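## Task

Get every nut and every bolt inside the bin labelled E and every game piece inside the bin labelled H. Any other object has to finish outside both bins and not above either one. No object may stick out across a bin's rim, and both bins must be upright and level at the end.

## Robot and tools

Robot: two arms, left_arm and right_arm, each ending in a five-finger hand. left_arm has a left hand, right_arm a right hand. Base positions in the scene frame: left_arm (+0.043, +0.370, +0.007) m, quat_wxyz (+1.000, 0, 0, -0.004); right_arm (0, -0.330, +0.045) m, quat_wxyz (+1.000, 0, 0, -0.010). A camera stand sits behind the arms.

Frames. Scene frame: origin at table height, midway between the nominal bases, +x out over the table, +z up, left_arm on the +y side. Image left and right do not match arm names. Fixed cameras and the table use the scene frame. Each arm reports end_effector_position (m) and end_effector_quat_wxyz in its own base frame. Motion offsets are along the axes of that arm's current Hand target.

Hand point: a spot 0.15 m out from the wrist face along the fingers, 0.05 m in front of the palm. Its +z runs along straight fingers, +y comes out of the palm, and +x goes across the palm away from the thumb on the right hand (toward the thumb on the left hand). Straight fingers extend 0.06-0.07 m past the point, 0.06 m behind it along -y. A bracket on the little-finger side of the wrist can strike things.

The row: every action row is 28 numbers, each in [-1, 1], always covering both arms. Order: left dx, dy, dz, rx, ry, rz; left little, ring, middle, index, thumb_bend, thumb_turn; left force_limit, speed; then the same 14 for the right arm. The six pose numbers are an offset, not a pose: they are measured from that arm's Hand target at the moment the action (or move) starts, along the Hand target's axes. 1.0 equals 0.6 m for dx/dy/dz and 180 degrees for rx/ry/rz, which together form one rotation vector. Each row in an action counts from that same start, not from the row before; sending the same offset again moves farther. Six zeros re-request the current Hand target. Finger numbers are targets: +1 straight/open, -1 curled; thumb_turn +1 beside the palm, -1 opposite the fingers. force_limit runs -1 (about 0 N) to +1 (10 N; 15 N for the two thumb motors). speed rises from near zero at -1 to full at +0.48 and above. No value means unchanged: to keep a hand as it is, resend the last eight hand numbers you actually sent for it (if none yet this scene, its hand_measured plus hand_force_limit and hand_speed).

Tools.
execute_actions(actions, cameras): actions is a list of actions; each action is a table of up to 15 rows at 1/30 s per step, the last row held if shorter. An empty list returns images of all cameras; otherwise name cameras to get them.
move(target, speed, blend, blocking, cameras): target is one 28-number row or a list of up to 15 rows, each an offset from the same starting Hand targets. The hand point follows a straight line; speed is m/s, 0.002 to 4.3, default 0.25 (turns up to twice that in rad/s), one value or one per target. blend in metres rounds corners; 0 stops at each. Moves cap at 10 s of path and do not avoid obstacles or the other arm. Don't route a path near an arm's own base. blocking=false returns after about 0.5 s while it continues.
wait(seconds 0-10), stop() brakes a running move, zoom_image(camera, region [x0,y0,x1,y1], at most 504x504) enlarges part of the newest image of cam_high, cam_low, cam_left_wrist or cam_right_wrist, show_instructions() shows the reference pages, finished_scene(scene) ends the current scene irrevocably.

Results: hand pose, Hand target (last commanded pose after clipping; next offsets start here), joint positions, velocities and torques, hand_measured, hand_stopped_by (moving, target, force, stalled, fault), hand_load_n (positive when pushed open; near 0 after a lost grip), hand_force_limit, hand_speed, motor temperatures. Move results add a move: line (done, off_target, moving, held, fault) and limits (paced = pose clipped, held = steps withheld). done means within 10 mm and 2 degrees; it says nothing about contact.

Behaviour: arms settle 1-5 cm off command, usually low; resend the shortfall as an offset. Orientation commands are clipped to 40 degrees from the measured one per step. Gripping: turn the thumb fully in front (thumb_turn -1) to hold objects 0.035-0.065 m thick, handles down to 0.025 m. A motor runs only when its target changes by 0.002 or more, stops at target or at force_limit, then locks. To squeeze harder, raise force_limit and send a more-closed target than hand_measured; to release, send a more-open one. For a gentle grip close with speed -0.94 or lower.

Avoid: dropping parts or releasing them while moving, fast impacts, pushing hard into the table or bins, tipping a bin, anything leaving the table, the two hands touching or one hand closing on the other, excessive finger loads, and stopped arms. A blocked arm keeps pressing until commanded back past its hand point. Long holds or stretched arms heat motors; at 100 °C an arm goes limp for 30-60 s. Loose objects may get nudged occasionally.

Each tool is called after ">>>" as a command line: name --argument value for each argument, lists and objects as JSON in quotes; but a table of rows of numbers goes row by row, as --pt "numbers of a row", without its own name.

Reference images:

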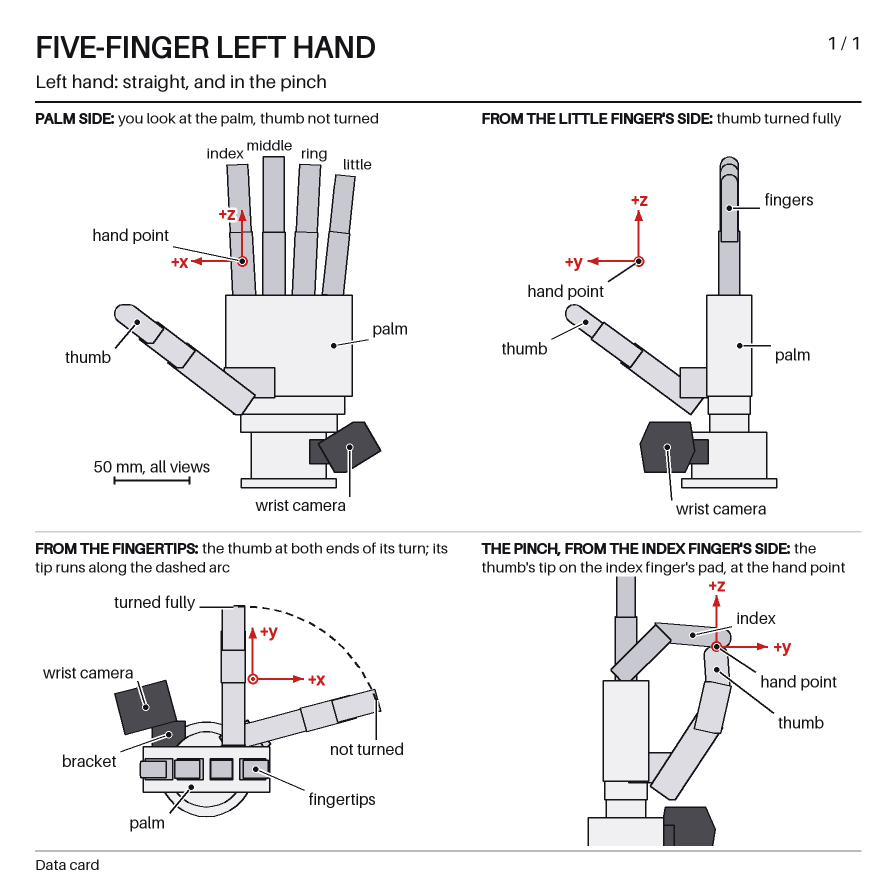

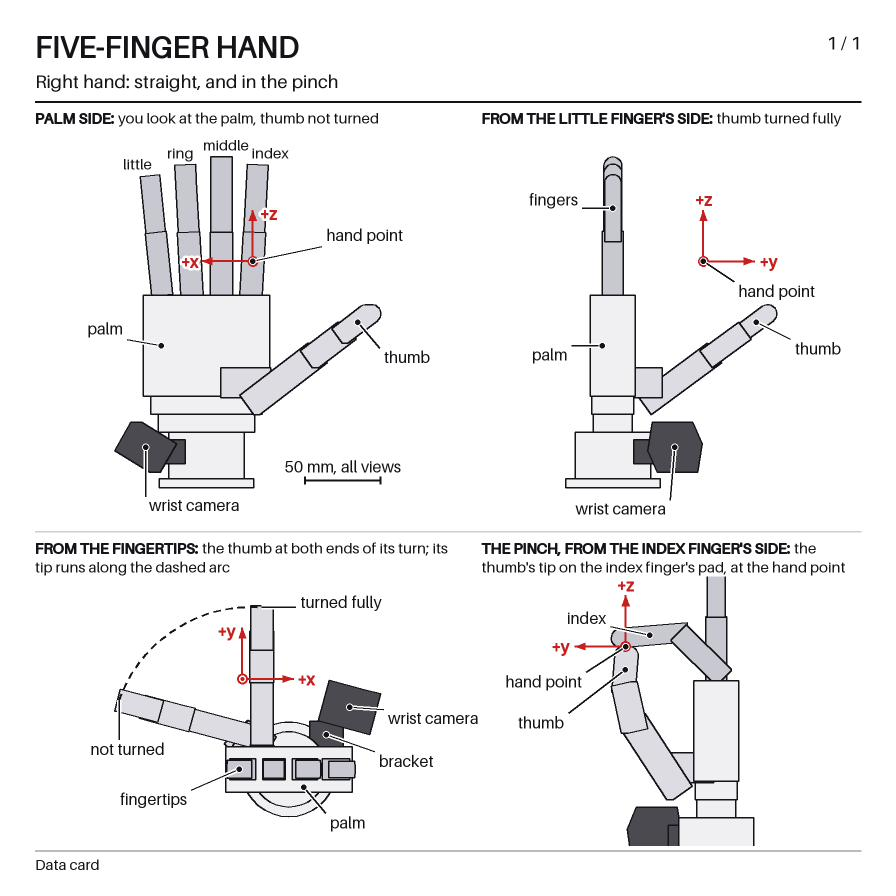

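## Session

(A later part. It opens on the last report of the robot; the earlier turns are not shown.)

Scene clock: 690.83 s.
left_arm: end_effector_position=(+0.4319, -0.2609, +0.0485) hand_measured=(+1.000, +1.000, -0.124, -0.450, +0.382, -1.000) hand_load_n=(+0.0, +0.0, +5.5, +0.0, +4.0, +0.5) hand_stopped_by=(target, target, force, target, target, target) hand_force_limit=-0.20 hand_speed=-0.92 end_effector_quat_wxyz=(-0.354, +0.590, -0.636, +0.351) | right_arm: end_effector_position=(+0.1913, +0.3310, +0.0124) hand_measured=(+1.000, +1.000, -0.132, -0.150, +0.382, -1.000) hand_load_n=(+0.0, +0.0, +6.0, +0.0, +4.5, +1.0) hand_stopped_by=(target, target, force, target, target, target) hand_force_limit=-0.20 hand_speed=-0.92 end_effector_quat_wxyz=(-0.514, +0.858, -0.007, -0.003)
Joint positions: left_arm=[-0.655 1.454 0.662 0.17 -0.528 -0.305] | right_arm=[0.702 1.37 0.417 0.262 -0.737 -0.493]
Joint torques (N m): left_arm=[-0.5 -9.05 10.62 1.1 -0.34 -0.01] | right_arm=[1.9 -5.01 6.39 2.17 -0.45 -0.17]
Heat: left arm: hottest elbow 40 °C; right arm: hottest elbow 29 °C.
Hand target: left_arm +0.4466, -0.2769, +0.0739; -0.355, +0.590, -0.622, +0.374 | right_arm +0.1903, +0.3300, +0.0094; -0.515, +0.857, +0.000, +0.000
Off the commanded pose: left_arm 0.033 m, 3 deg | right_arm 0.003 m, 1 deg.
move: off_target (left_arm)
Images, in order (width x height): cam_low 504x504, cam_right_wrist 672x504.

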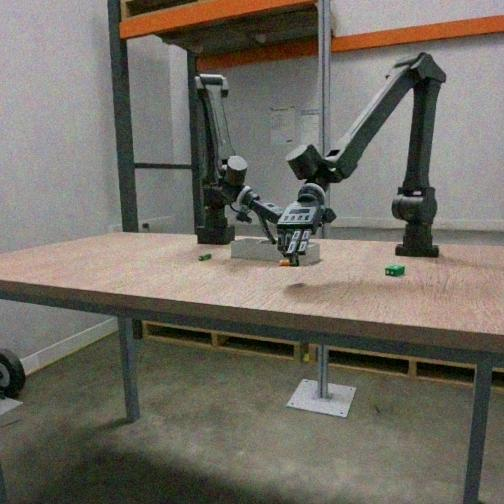

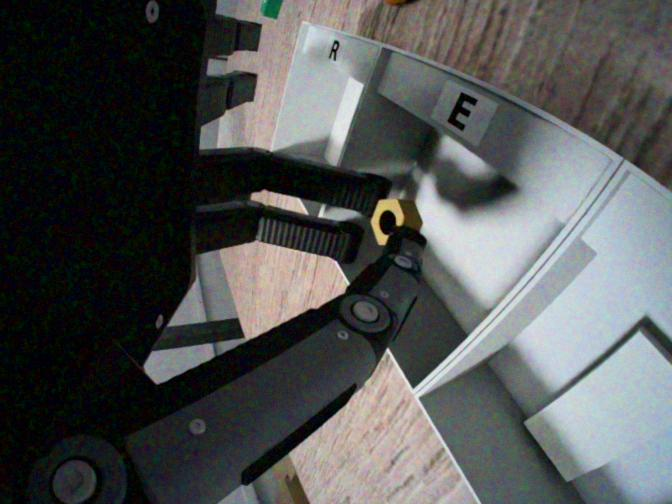

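>>> move --pt "0 0 0 0 0 0 1 1 -0.5 -0.45 0.38 -1 -0.2 -0.92 0 0.0287 0.0152 0 0 0 1 1 -0.5 -0.15 0.38 -1 -0.2 -0.92" --pt "0 0 0 0 0 0 1 1 -0.5 -0.45 0.38 -1 -0.2 -0.92 0 0.0287 0.0152 0 0 0 1 1 0.05 0.0 0.45 -1 -0.2 -0.85" --speed 0.05 --cameras '["cam_right_wrist","cam_low"]'

>>> zoom_image --camera "cam_right_wrist" --region '[320, 130, 520, 330]'

Scene clock: 700.83 s.
left_arm: end_effector_position=(+0.4319, -0.2609, +0.0485) hand_measured=(+1.000, +1.000, -0.124, -0.450, +0.382, -1.000) hand_load_n=(+0.0, +0.0, +5.5, +0.0, +4.0, +1.0) hand_stopped_by=(target, target, force, target, target, target) hand_force_limit=-0.20 hand_speed=-0.92 end_effector_quat_wxyz=(-0.354, +0.590, -0.636, +0.351) | right_arm: end_effector_position=(+0.1914, +0.3312, -0.0067) hand_measured=(+1.000, +1.000, +0.050, +0.000, +0.450, -1.000) hand_load_n=(+0.0, +0.0, -2.5, +0.0, -1.5, -0.5) hand_stopped_by=(target, target, target, target, target, target) hand_force_limit=-0.20 hand_speed=-0.85 end_effector_quat_wxyz=(-0.515, +0.857, -0.006, -0.003)
Joint positions: left_arm=[-0.655 1.454 0.662 0.17 -0.528 -0.305] | right_arm=[0.702 1.446 0.402 0.355 -0.738 -0.493]
Joint torques (N m): left_arm=[-0.5 -9.11 10.62 1.11 -0.33 -0.02] | right_arm=[1.85 -5.3 5.7 2.18 -0.43 -0.16]
Heat: left arm: hottest elbow 40 °C; right arm: hottest elbow 29 °C.
Hand target: left_arm +0.4466, -0.2769, +0.0739; -0.355, +0.590, -0.622, +0.374 | right_arm +0.1903, +0.3300, -0.0100; -0.515, +0.857, +0.000, +0.000
Off the commanded pose: left_arm 0.033 m, 3 deg | right_arm 0.004 m, 1 deg.
move: off_target (left_arm)
Images, in order (width x height): cam_low 504x504, cam_right_wrist 672x504.

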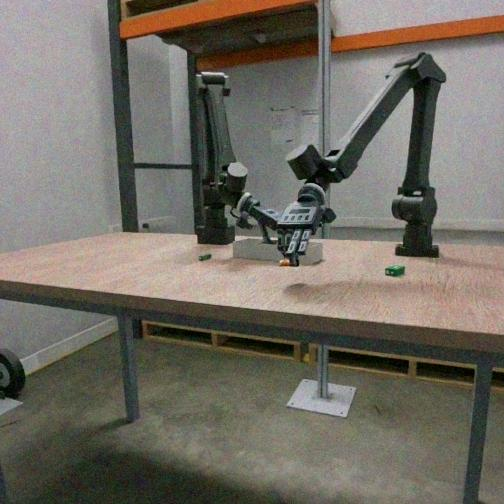

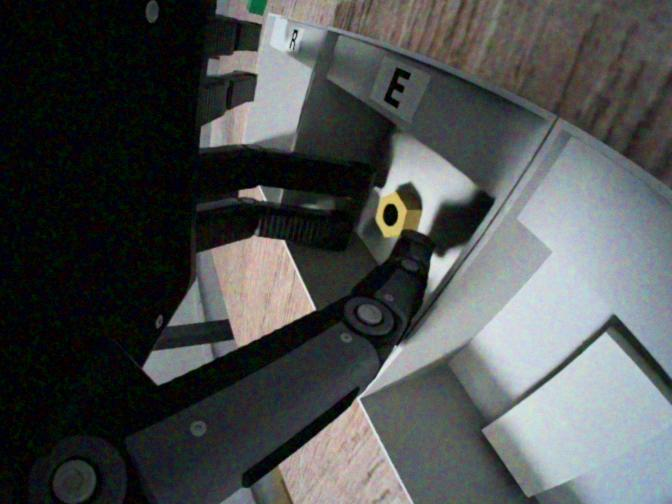

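Scaled by 2.520 from the camera's 672x504 image, which has a finer 960x720 frame.

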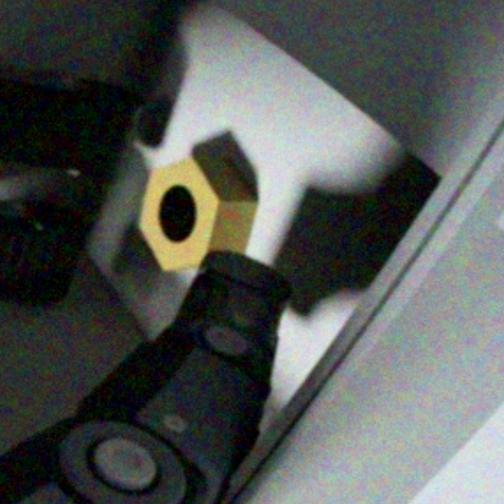

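>>> move --pt "0 0 0 0 0 0 1 1 -0.5 -0.45 0.38 -1 -0.2 -0.92 0 0 0 0 0 0 1 1 -0.03 -0.03 0.44 -1 -0.2 -0.85" --pt "0 0 0 0 0 0 1 1 -0.5 -0.45 0.38 -1 -0.2 -0.92 0.0083 -0.154 -0.0653 0 0 0 1 1 -0.03 -0.03 0.44 -1 -0.2 -0.85" --speed 0.06 --cameras '["cam_right_wrist","cam_low"]'

>>> zoom_image --camera "cam_right_wrist" --region '[320, 30, 670, 380]'

Scene clock: 709.93 s.
left_arm: end_effector_position=(+0.4319, -0.2609, +0.0485) hand_measured=(+1.000, +1.000, -0.124, -0.450, +0.382, -1.000) hand_load_n=(+0.0, +0.0, +5.5, +0.0, +4.0, +1.0) hand_stopped_by=(target, target, force, target, target, target) hand_force_limit=-0.20 hand_speed=-0.92 end_effector_quat_wxyz=(-0.354, +0.590, -0.636, +0.351) | right_arm: end_effector_position=(+0.1795, +0.3217, +0.0656) hand_measured=(+1.000, +1.000, -0.030, -0.030, +0.440, -1.000) hand_load_n=(+0.0, +0.0, +0.0, +0.0, +0.0, +0.0) hand_stopped_by=(target, target, target, target, target, target) hand_force_limit=-0.20 hand_speed=-0.85 end_effector_quat_wxyz=(-0.500, +0.865, -0.015, -0.018)
Joint positions: left_arm=[-0.655 1.454 0.662 0.17 -0.528 -0.305] | right_arm=[0.705 1.159 0.474 -0.051 -0.734 -0.493]
Joint torques (N m): left_arm=[-0.5 -9.11 10.63 1.11 -0.33 -0.02] | right_arm=[2.49 -4.95 13.55 1.1 -0.25 -0.06]
Heat: left arm: hottest elbow 40 °C; right arm: hottest shoulder 28 °C.
Hand target: left_arm +0.4466, -0.2769, +0.0739; -0.355, +0.590, -0.622, +0.374 | right_arm +0.1953, +0.3387, +0.0899; -0.515, +0.857, +0.000, +0.000
Off the commanded pose: left_arm 0.033 m, 3 deg | right_arm 0.034 m, 3 deg.
move: off_target (left_arm, right_arm)
Images, in order (width x height): cam_low 504x504, cam_right_wrist 672x504.

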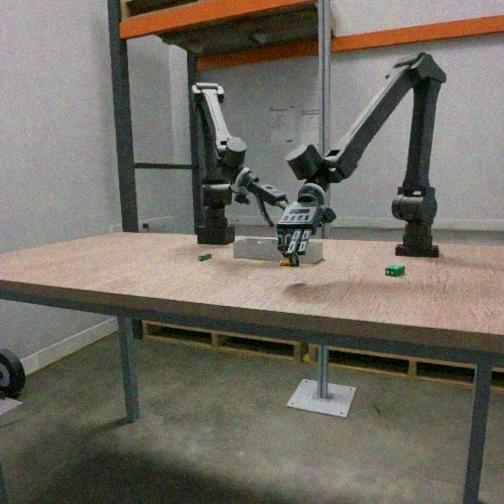

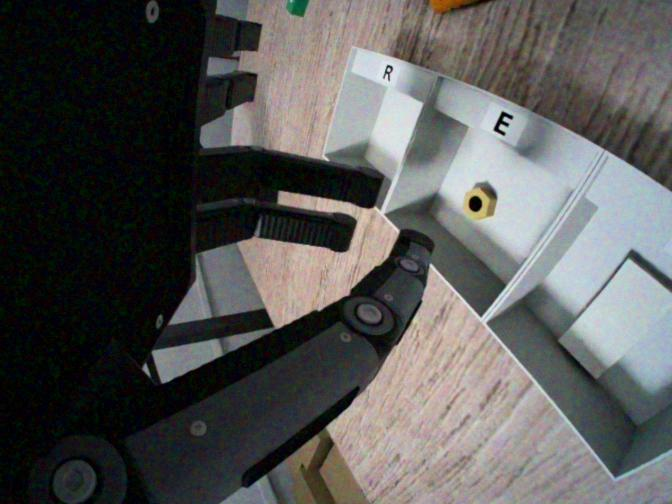

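Scaled by 1.440 from the camera's 672x504 image, which has a finer 960x720 frame.

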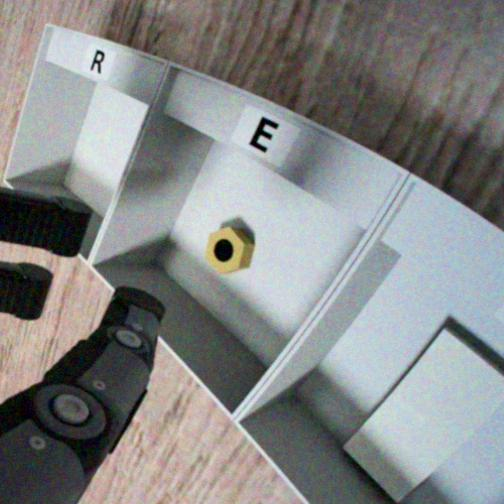

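>>> move --pt "0 -0.0662 -0.0352 0 0 0 1 1 -0.5 -0.45 0.38 -1 -0.2 -0.92 0.225 0.0635 -0.1908 0 0.2208 0.1173 1 1 -0.03 -0.03 0.44 -1 -0.2 -0.85" --pt "0 -0.0662 -0.0352 0 0 0 1 1 -0.5 -0.45 0.38 -1 -0.2 -0.92 0.2083 0.3137 -0.6617 0 0.4906 0.2606 1 1 -0.03 -0.03 0.44 -1 -0.2 -0.85" --speed 0.25 --blend '[0.04,0]' --cameras '["cam_high","cam_left_wrist"]'

Scene clock: 727.50 s.
left_arm: end_effector_position=(+0.4323, -0.2612, +0.0889) hand_measured=(+1.000, +1.000, -0.124, -0.450, +0.382, -1.000) hand_load_n=(+0.0, +0.0, +5.5, +0.0, +4.0, +1.0) hand_stopped_by=(target, target, force, target, target, target) hand_force_limit=-0.20 hand_speed=-0.92 end_effector_quat_wxyz=(-0.353, +0.590, -0.637, +0.348) | right_arm: end_effector_position=(+0.3153, -0.0966, +0.1036) hand_measured=(+1.000, +1.000, -0.030, -0.030, +0.440, -1.000) hand_load_n=(+0.0, +0.0, +0.0, +0.0, +0.0, +0.0) hand_stopped_by=(target, target, target, target, target, target) hand_force_limit=-0.20 hand_speed=-0.85 end_effector_quat_wxyz=(+0.328, -0.556, +0.658, -0.387)
Joint positions: left_arm=[-0.655 1.365 0.716 0.022 -0.528 -0.305] | right_arm=[-0.542 0.723 0.338 -0.152 -0.326 -0.188]
Joint torques (N m): left_arm=[-0.44 -8.82 11.71 1.11 -0.33 -0.01] | right_arm=[1.61 0.38 11.3 2.45 -0.09 0.04]
Heat: left arm: hottest elbow 40 °C; right arm: hottest elbow 30 °C.
Hand target: left_arm +0.4465, -0.2769, +0.1188; -0.355, +0.590, -0.622, +0.374 | right_arm +0.3205, -0.1002, +0.1098; +0.332, -0.551, +0.656, -0.394
Off the commanded pose: left_arm 0.037 m, 3 deg | right_arm 0.009 m, 1 deg.
move: off_target (left_arm)
Images, in order (width x height): cam_high 504x504, cam_left_wrist 672x504.

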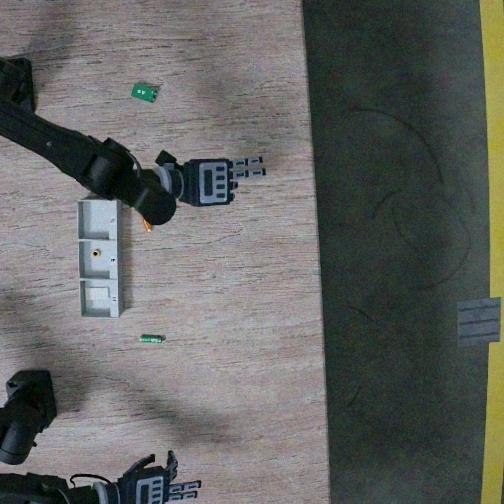

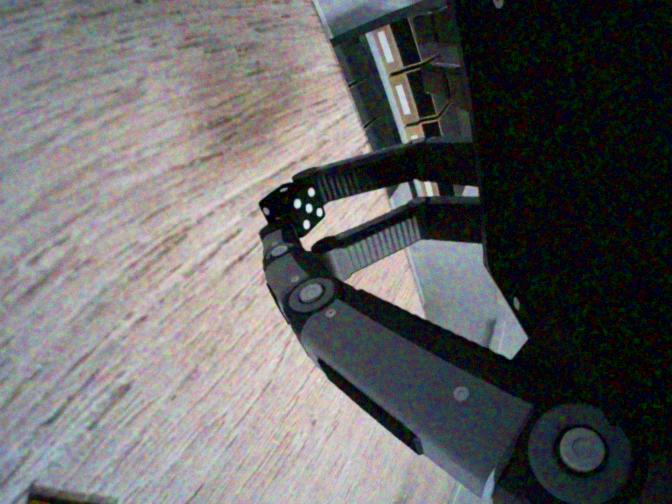

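>>> zoom_image --camera "cam_high" --region '[60, 190, 180, 350]'

Scaled by 3.150 from the camera's 504x504 image, which has a finer 720x720 frame.

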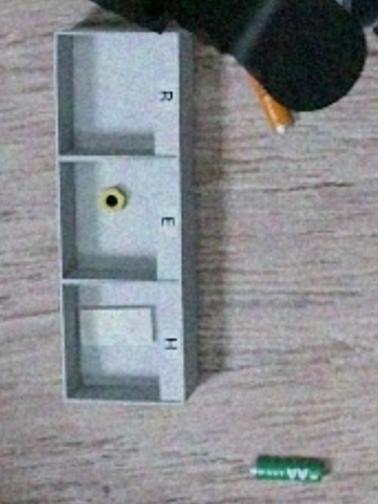

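>>> move --pt "0.1975 0.0697 -0.1525 0 0.206 0.1094 1 1 -0.5 -0.45 0.38 -1 -0.2 -0.92 0 0 0 0 0 0 1 1 -0.03 -0.03 0.44 -1 -0.2 -0.85" --pt "0.3783 0.2385 -0.3998 0 0.4317 0.2293 1 1 -0.5 -0.45 0.38 -1 -0.2 -0.92 0 0 0 0 0 0 1 1 -0.03 -0.03 0.44 -1 -0.2 -0.85" --speed 0.2 --blend '[0.04,0]' --cameras '["cam_high","cam_left_wrist","cam_low"]'

>>> zoom_image --camera "cam_left_wrist" --region '[0, 30, 340, 360]'

Scene clock: 742.60 s.
left_arm: end_effector_position=(+0.1463, -0.4692, +0.0849) hand_measured=(+1.000, +1.000, -0.124, -0.450, +0.382, -1.000) hand_load_n=(+0.0, +0.0, +5.5, +0.0, +4.0, +1.0) hand_stopped_by=(target, target, force, target, target, target) hand_force_limit=-0.20 hand_speed=-0.92 end_effector_quat_wxyz=(-0.016, -0.005, +0.867, -0.498) | right_arm: end_effector_position=(+0.3153, -0.0966, +0.1036) hand_measured=(+1.000, +1.000, -0.030, -0.030, +0.440, -1.000) hand_load_n=(+0.0, +0.0, +0.0, +0.0, +0.0, +0.0) hand_stopped_by=(target, target, target, target, target, target) hand_force_limit=-0.20 hand_speed=-0.85 end_effector_quat_wxyz=(+0.328, -0.556, +0.658, -0.387)
Joint positions: left_arm=[-1.066 1.39 0.711 0.085 0.452 0.25] | right_arm=[-0.542 0.723 0.338 -0.152 -0.326 -0.188]
Joint torques (N m): left_arm=[-0.03 -7.47 11.62 1.55 0.25 0.24] | right_arm=[1.49 0.38 11.33 2.43 -0.09 0.05]
Heat: left arm: hottest elbow 39 °C; right arm: hottest elbow 31 °C.
Hand target: left_arm +0.1558, -0.4888, +0.1050; -0.005, +0.008, +0.857, -0.515 | right_arm +0.3204, -0.1002, +0.1097; +0.332, -0.551, +0.656, -0.394
Off the commanded pose: left_arm 0.030 m, 3 deg | right_arm 0.009 m, 1 deg.
move: off_target (left_arm)
Images, in order (width x height): cam_high 504x504, cam_low 504x504, cam_left_wrist 672x504.

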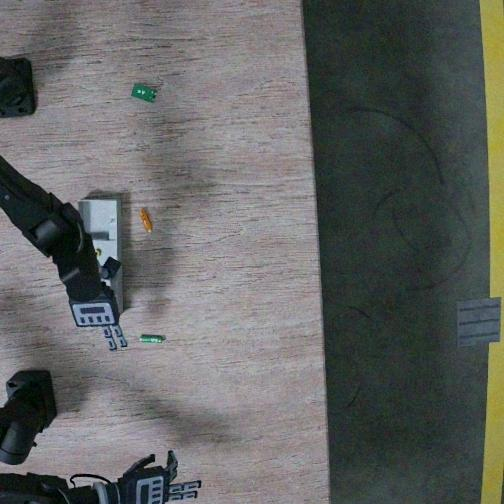

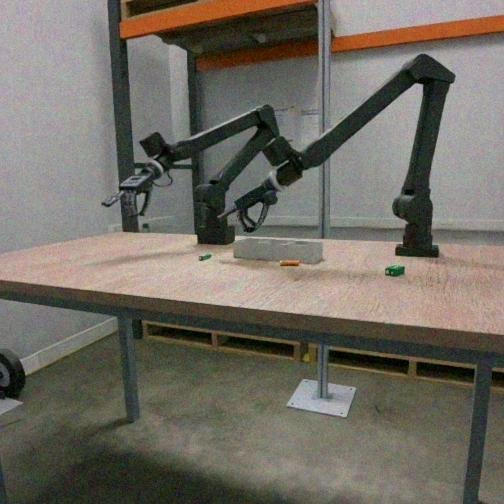

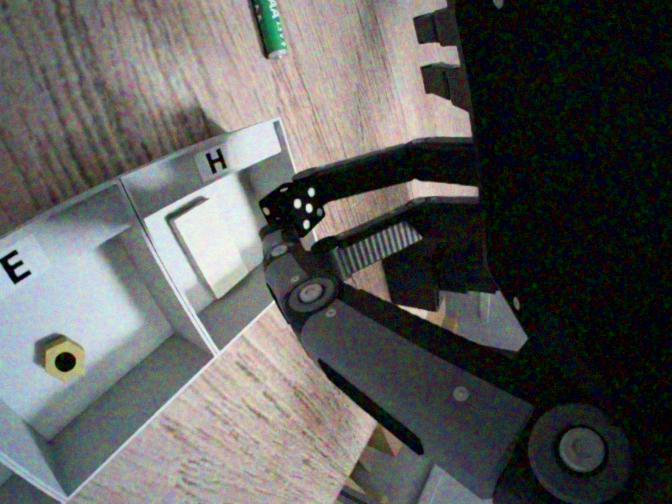

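Scaled by 1.482 from the camera's 672x504 image, which has a finer 960x720 frame.

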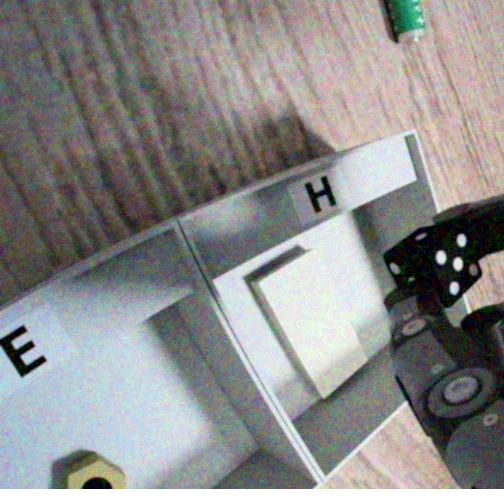

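>>> zoom_image --camera "cam_low" --region '[200, 170, 340, 280]'

Scaled by 3.600 from the camera's 504x504 image, which has a finer 720x720 frame.

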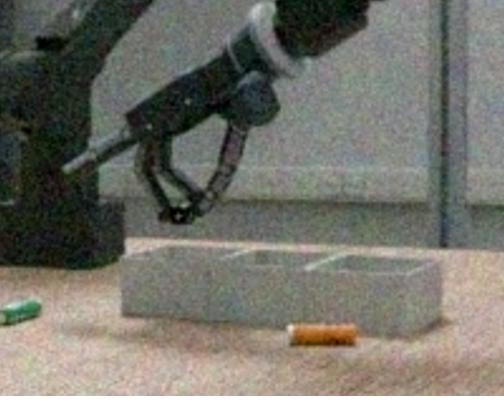

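>>> move --pt "0.045 0.0035 -0.0065 0 0 0 1 1 -0.5 -0.45 0.38 -1 -0.2 -0.92 0 0 0 0 0 0 1 1 -0.03 -0.03 0.44 -1 -0.2 -0.85" --pt "0.0382 0.0844 0.0365 0 0 0 1 1 -0.5 -0.45 0.38 -1 -0.2 -0.92 0 0 0 0 0 0 1 1 -0.03 -0.03 0.44 -1 -0.2 -0.85" --speed '[0.1,0.08]' --cameras '["cam_left_wrist","cam_low","cam_high"]'

>>> zoom_image --camera "cam_left_wrist" --region '[40, 60, 380, 390]'

>>> zoom_image --camera "cam_low" --region '[220, 200, 290, 270]'

Scene clock: 774.20 s.
left_arm: end_effector_position=(+0.1290, -0.4798, +0.0455) hand_measured=(+1.000, +1.000, -0.124, -0.450, +0.382, -1.000) hand_load_n=(+0.0, +0.0, +5.5, +0.0, +4.0, +1.0) hand_stopped_by=(target, target, force, target, target, target) hand_force_limit=-0.20 hand_speed=-0.92 end_effector_quat_wxyz=(-0.008, +0.010, +0.863, -0.506) | right_arm: end_effector_position=(+0.3153, -0.0966, +0.1036) hand_measured=(+1.000, +1.000, -0.030, -0.030, +0.440, -1.000) hand_load_n=(+0.0, +0.0, +0.0, +0.0, +0.0, +0.0) hand_stopped_by=(target, target, target, target, target, target) hand_force_limit=-0.20 hand_speed=-0.85 end_effector_quat_wxyz=(+0.328, -0.556, +0.658, -0.387)
Joint positions: left_arm=[-1.121 1.484 0.656 0.266 0.412 0.243] | right_arm=[-0.542 0.723 0.338 -0.152 -0.326 -0.188]
Joint torques (N m): left_arm=[0.56 -8.23 6.83 2.33 0.25 0.04] | right_arm=[1.61 0.32 11.33 2.47 -0.09 0.05]
Heat: left arm: hottest elbow 39 °C; right arm: hottest elbow 31 °C.
Hand target: left_arm +0.1330, -0.4839, +0.0499; -0.005, +0.008, +0.857, -0.515 | right_arm +0.3204, -0.1002, +0.1097; +0.332, -0.551, +0.656, -0.394
Off the commanded pose: left_arm 0.007 m, 1 deg | right_arm 0.009 m, 1 deg.
move: done
Images, in order (width x height): cam_high 504x504, cam_low 504x504, cam_left_wrist 672x504.

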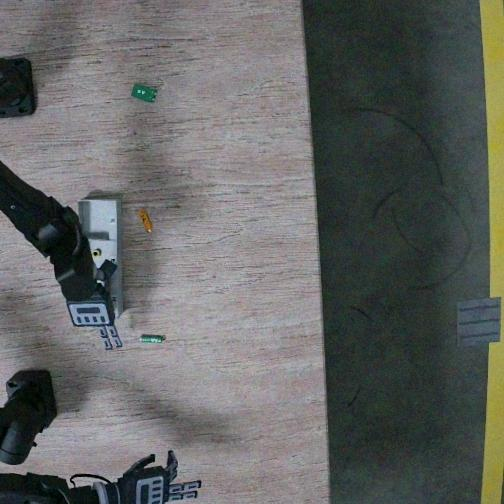

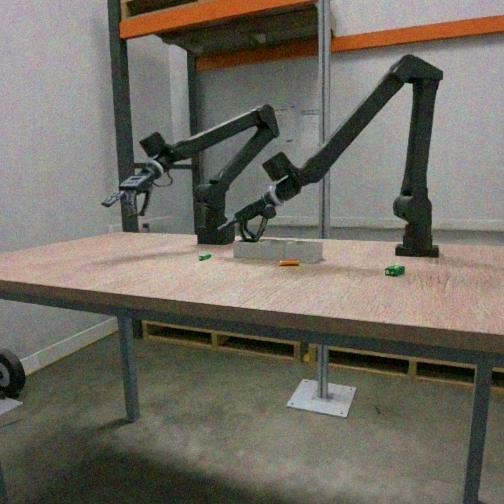

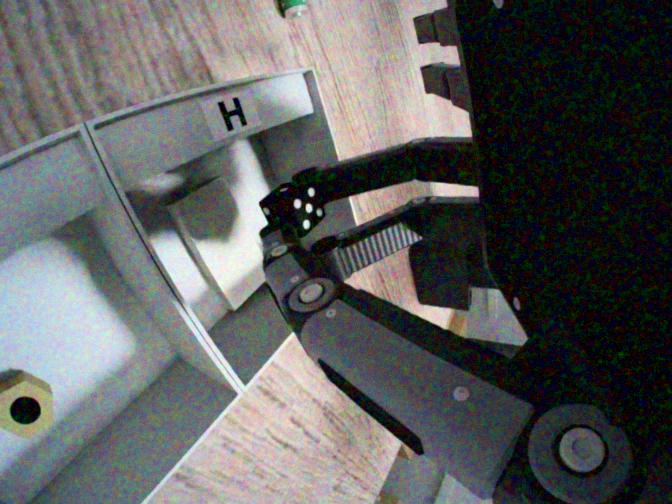

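Scaled by 1.482 from the camera's 672x504 image, which has a finer 960x720 frame.

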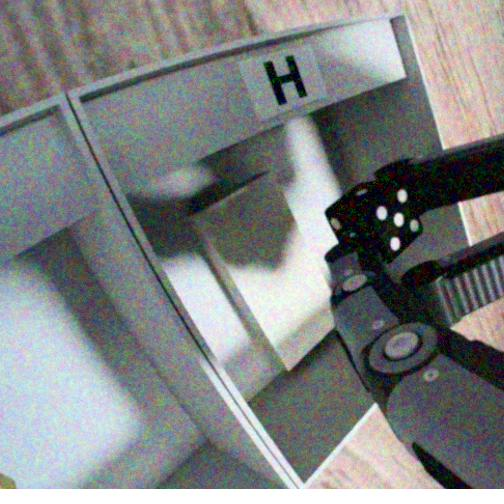

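Scaled by 7.200 from the camera's 504x504 image, which has a finer 720x720 frame.

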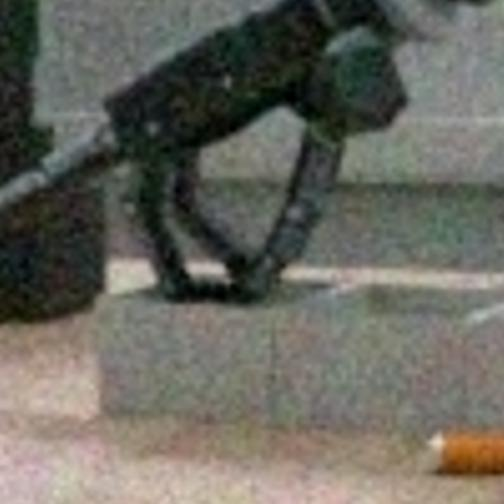

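>>> move --pt "0 0.0265 0.0141 0 0 0 1 1 -0.5 -0.45 0.38 -1 -0.2 -0.92 0 0 0 0 0 0 1 1 -0.03 -0.03 0.44 -1 -0.2 -0.85" --pt "0 0.0265 0.0141 0 0 0 1 1 0.02 -0.45 0.45 -1 -0.2 -0.85 0 0 0 0 0 0 1 1 -0.03 -0.03 0.44 -1 -0.2 -0.85" --speed 0.05 --cameras '["cam_left_wrist","cam_low"]'

>>> zoom_image --camera "cam_left_wrist" --region '[130, 80, 400, 350]'

>>> zoom_image --camera "cam_low" --region '[220, 200, 290, 270]'

Scene clock: 789.40 s.
left_arm: end_effector_position=(+0.1293, -0.4804, +0.0294) hand_measured=(+1.000, +1.000, +0.020, -0.450, +0.450, -1.000) hand_load_n=(+0.0, +0.0, -0.5, +0.0, +0.0, +0.0) hand_stopped_by=(target, target, target, target, target, target) hand_force_limit=-0.20 hand_speed=-0.85 end_effector_quat_wxyz=(-0.007, +0.010, +0.862, -0.507) | right_arm: end_effector_position=(+0.3153, -0.0966, +0.1036) hand_measured=(+1.000, +1.000, -0.030, -0.030, +0.440, -1.000) hand_load_n=(+0.0, +0.0, +0.0, +0.0, +0.0, +0.0) hand_stopped_by=(target, target, target, target, target, target) hand_force_limit=-0.20 hand_speed=-0.85 end_effector_quat_wxyz=(+0.328, -0.556, +0.658, -0.387)
Joint positions: left_arm=[-1.121 1.529 0.642 0.329 0.412 0.243] | right_arm=[-0.542 0.723 0.338 -0.152 -0.326 -0.188]
Joint torques (N m): left_arm=[0.56 -8.06 6.42 2.39 0.25 0.03] | right_arm=[1.67 0.38 11.34 2.47 -0.08 0.04]
Heat: left arm: hottest elbow 38 °C; right arm: hottest elbow 31 °C.
Hand target: left_arm +0.1331, -0.4839, +0.0319; -0.004, +0.008, +0.857, -0.515 | right_arm +0.3204, -0.1002, +0.1097; +0.332, -0.551, +0.656, -0.394
Off the commanded pose: left_arm 0.006 m, 1 deg | right_arm 0.009 m, 1 deg.
move: done
Images, in order (width x height): cam_low 504x504, cam_left_wrist 672x504.

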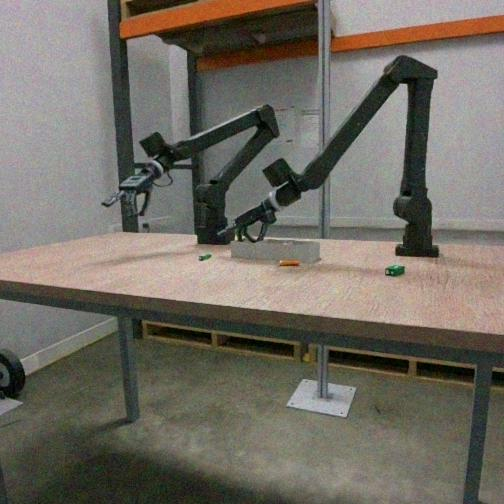

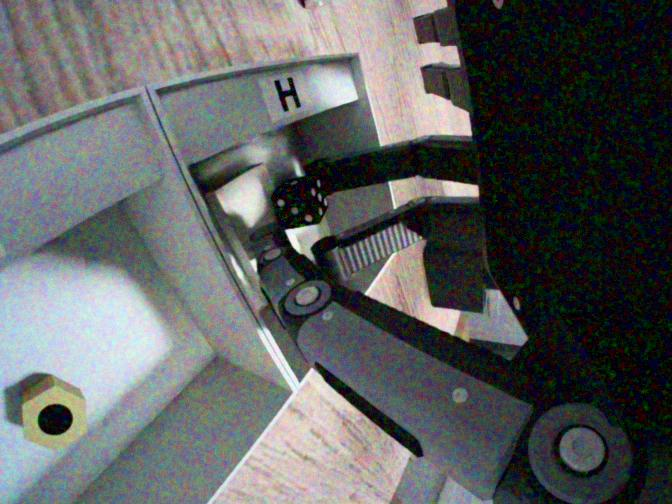

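Scaled by 1.867 from the camera's 672x504 image, which has a finer 960x720 frame.

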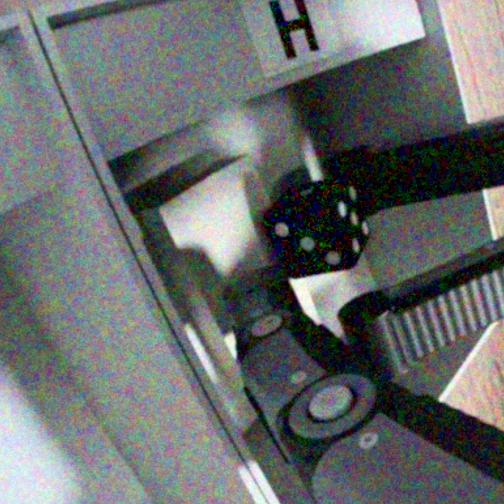

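Scaled by 7.200 from the camera's 504x504 image, which has a finer 720x720 frame.

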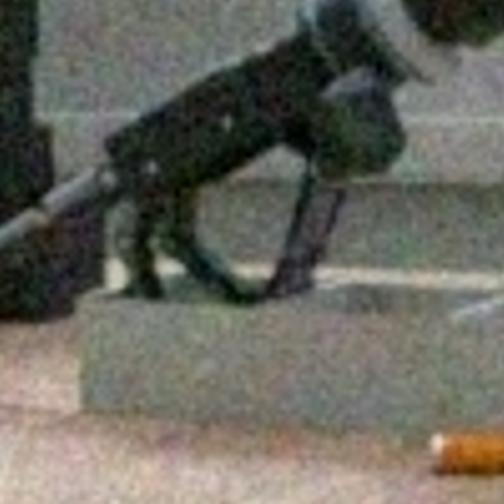

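>>> move --pt "-0.0033 -0.0504 -0.0117 0 0 0 1 1 0.0 -0.45 0.44 -1 -0.2 -0.85 0 0 0 0 0 0 1 1 -0.03 -0.03 0.44 -1 -0.2 -0.85" --pt "-0.0083 -0.1465 -0.0439 0 0 0 1 1 0.0 -0.45 0.44 -1 -0.2 -0.85 0 0 0 0 0 0 1 1 -0.03 -0.03 0.44 -1 -0.2 -0.85" --speed 0.06 --blend '[0.01,0]' --cameras '["cam_left_wrist","cam_low"]'

>>> zoom_image --camera "cam_left_wrist" --region '[60, 60, 360, 360]'

Scene clock: 798.03 s.
left_arm: end_effector_position=(+0.1319, -0.4846, +0.0954) hand_measured=(+1.000, +1.000, +0.000, -0.450, +0.440, -1.000) hand_load_n=(+0.0, +0.0, +0.0, +0.0, +0.0, +0.0) hand_stopped_by=(target, target, target, target, target, target) hand_force_limit=-0.20 hand_speed=-0.85 end_effector_quat_wxyz=(-0.011, +0.006, +0.868, -0.497) | right_arm: end_effector_position=(+0.3153, -0.0966, +0.1036) hand_measured=(+1.000, +1.000, -0.030, -0.030, +0.440, -1.000) hand_load_n=(+0.0, +0.0, +0.0, +0.0, +0.0, +0.0) hand_stopped_by=(target, target, target, target, target, target) hand_force_limit=-0.20 hand_speed=-0.85 end_effector_quat_wxyz=(+0.328, -0.556, +0.658, -0.387)
Joint positions: left_arm=[-1.121 1.386 0.743 0.06 0.408 0.242] | right_arm=[-0.542 0.723 0.338 -0.152 -0.326 -0.188]
Joint torques (N m): left_arm=[-0.15 -8.94 11.64 1.24 0.08 -0.02] | right_arm=[1.55 0.44 11.33 2.45 -0.09 0.04]
Heat: left arm: hottest elbow 37 °C; right arm: hottest elbow 32 °C.
Hand target: left_arm +0.1377, -0.5020, +0.1221; -0.004, +0.008, +0.857, -0.515 | right_arm +0.3204, -0.1002, +0.1097; +0.332, -0.551, +0.656, -0.394
Off the commanded pose: left_arm 0.032 m, 3 deg | right_arm 0.009 m, 1 deg.
move: off_target (left_arm)
Images, in order (width x height): cam_low 504x504, cam_left_wrist 672x504.

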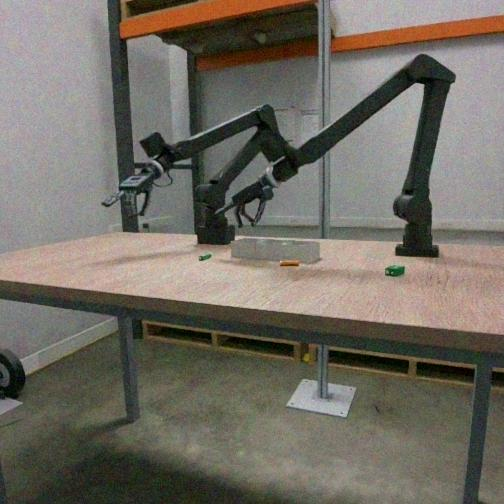

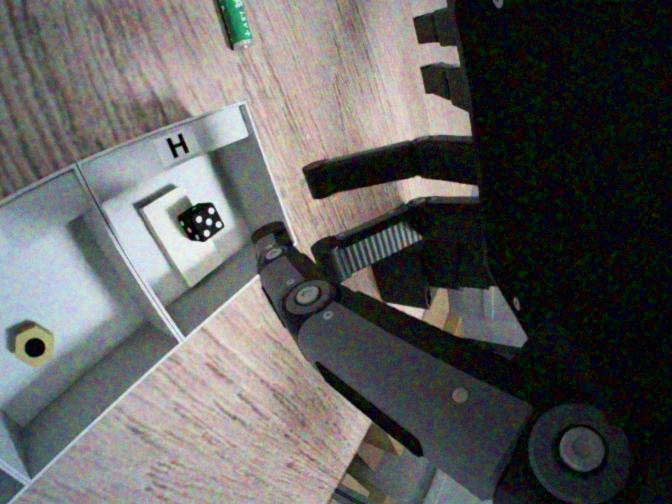

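Scaled by 1.680 from the camera's 672x504 image, which has a finer 960x720 frame.

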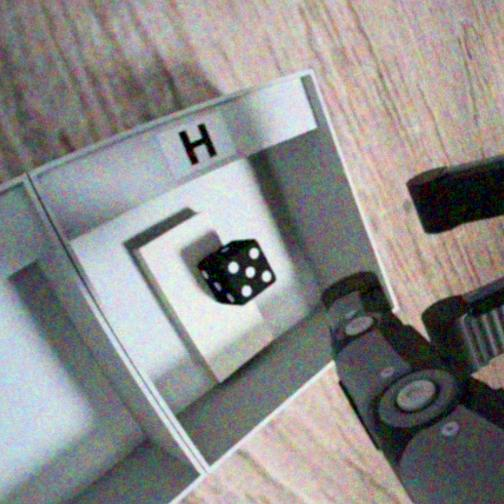

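>>> finished_scene --scene 2

The scene is finished: the task was done.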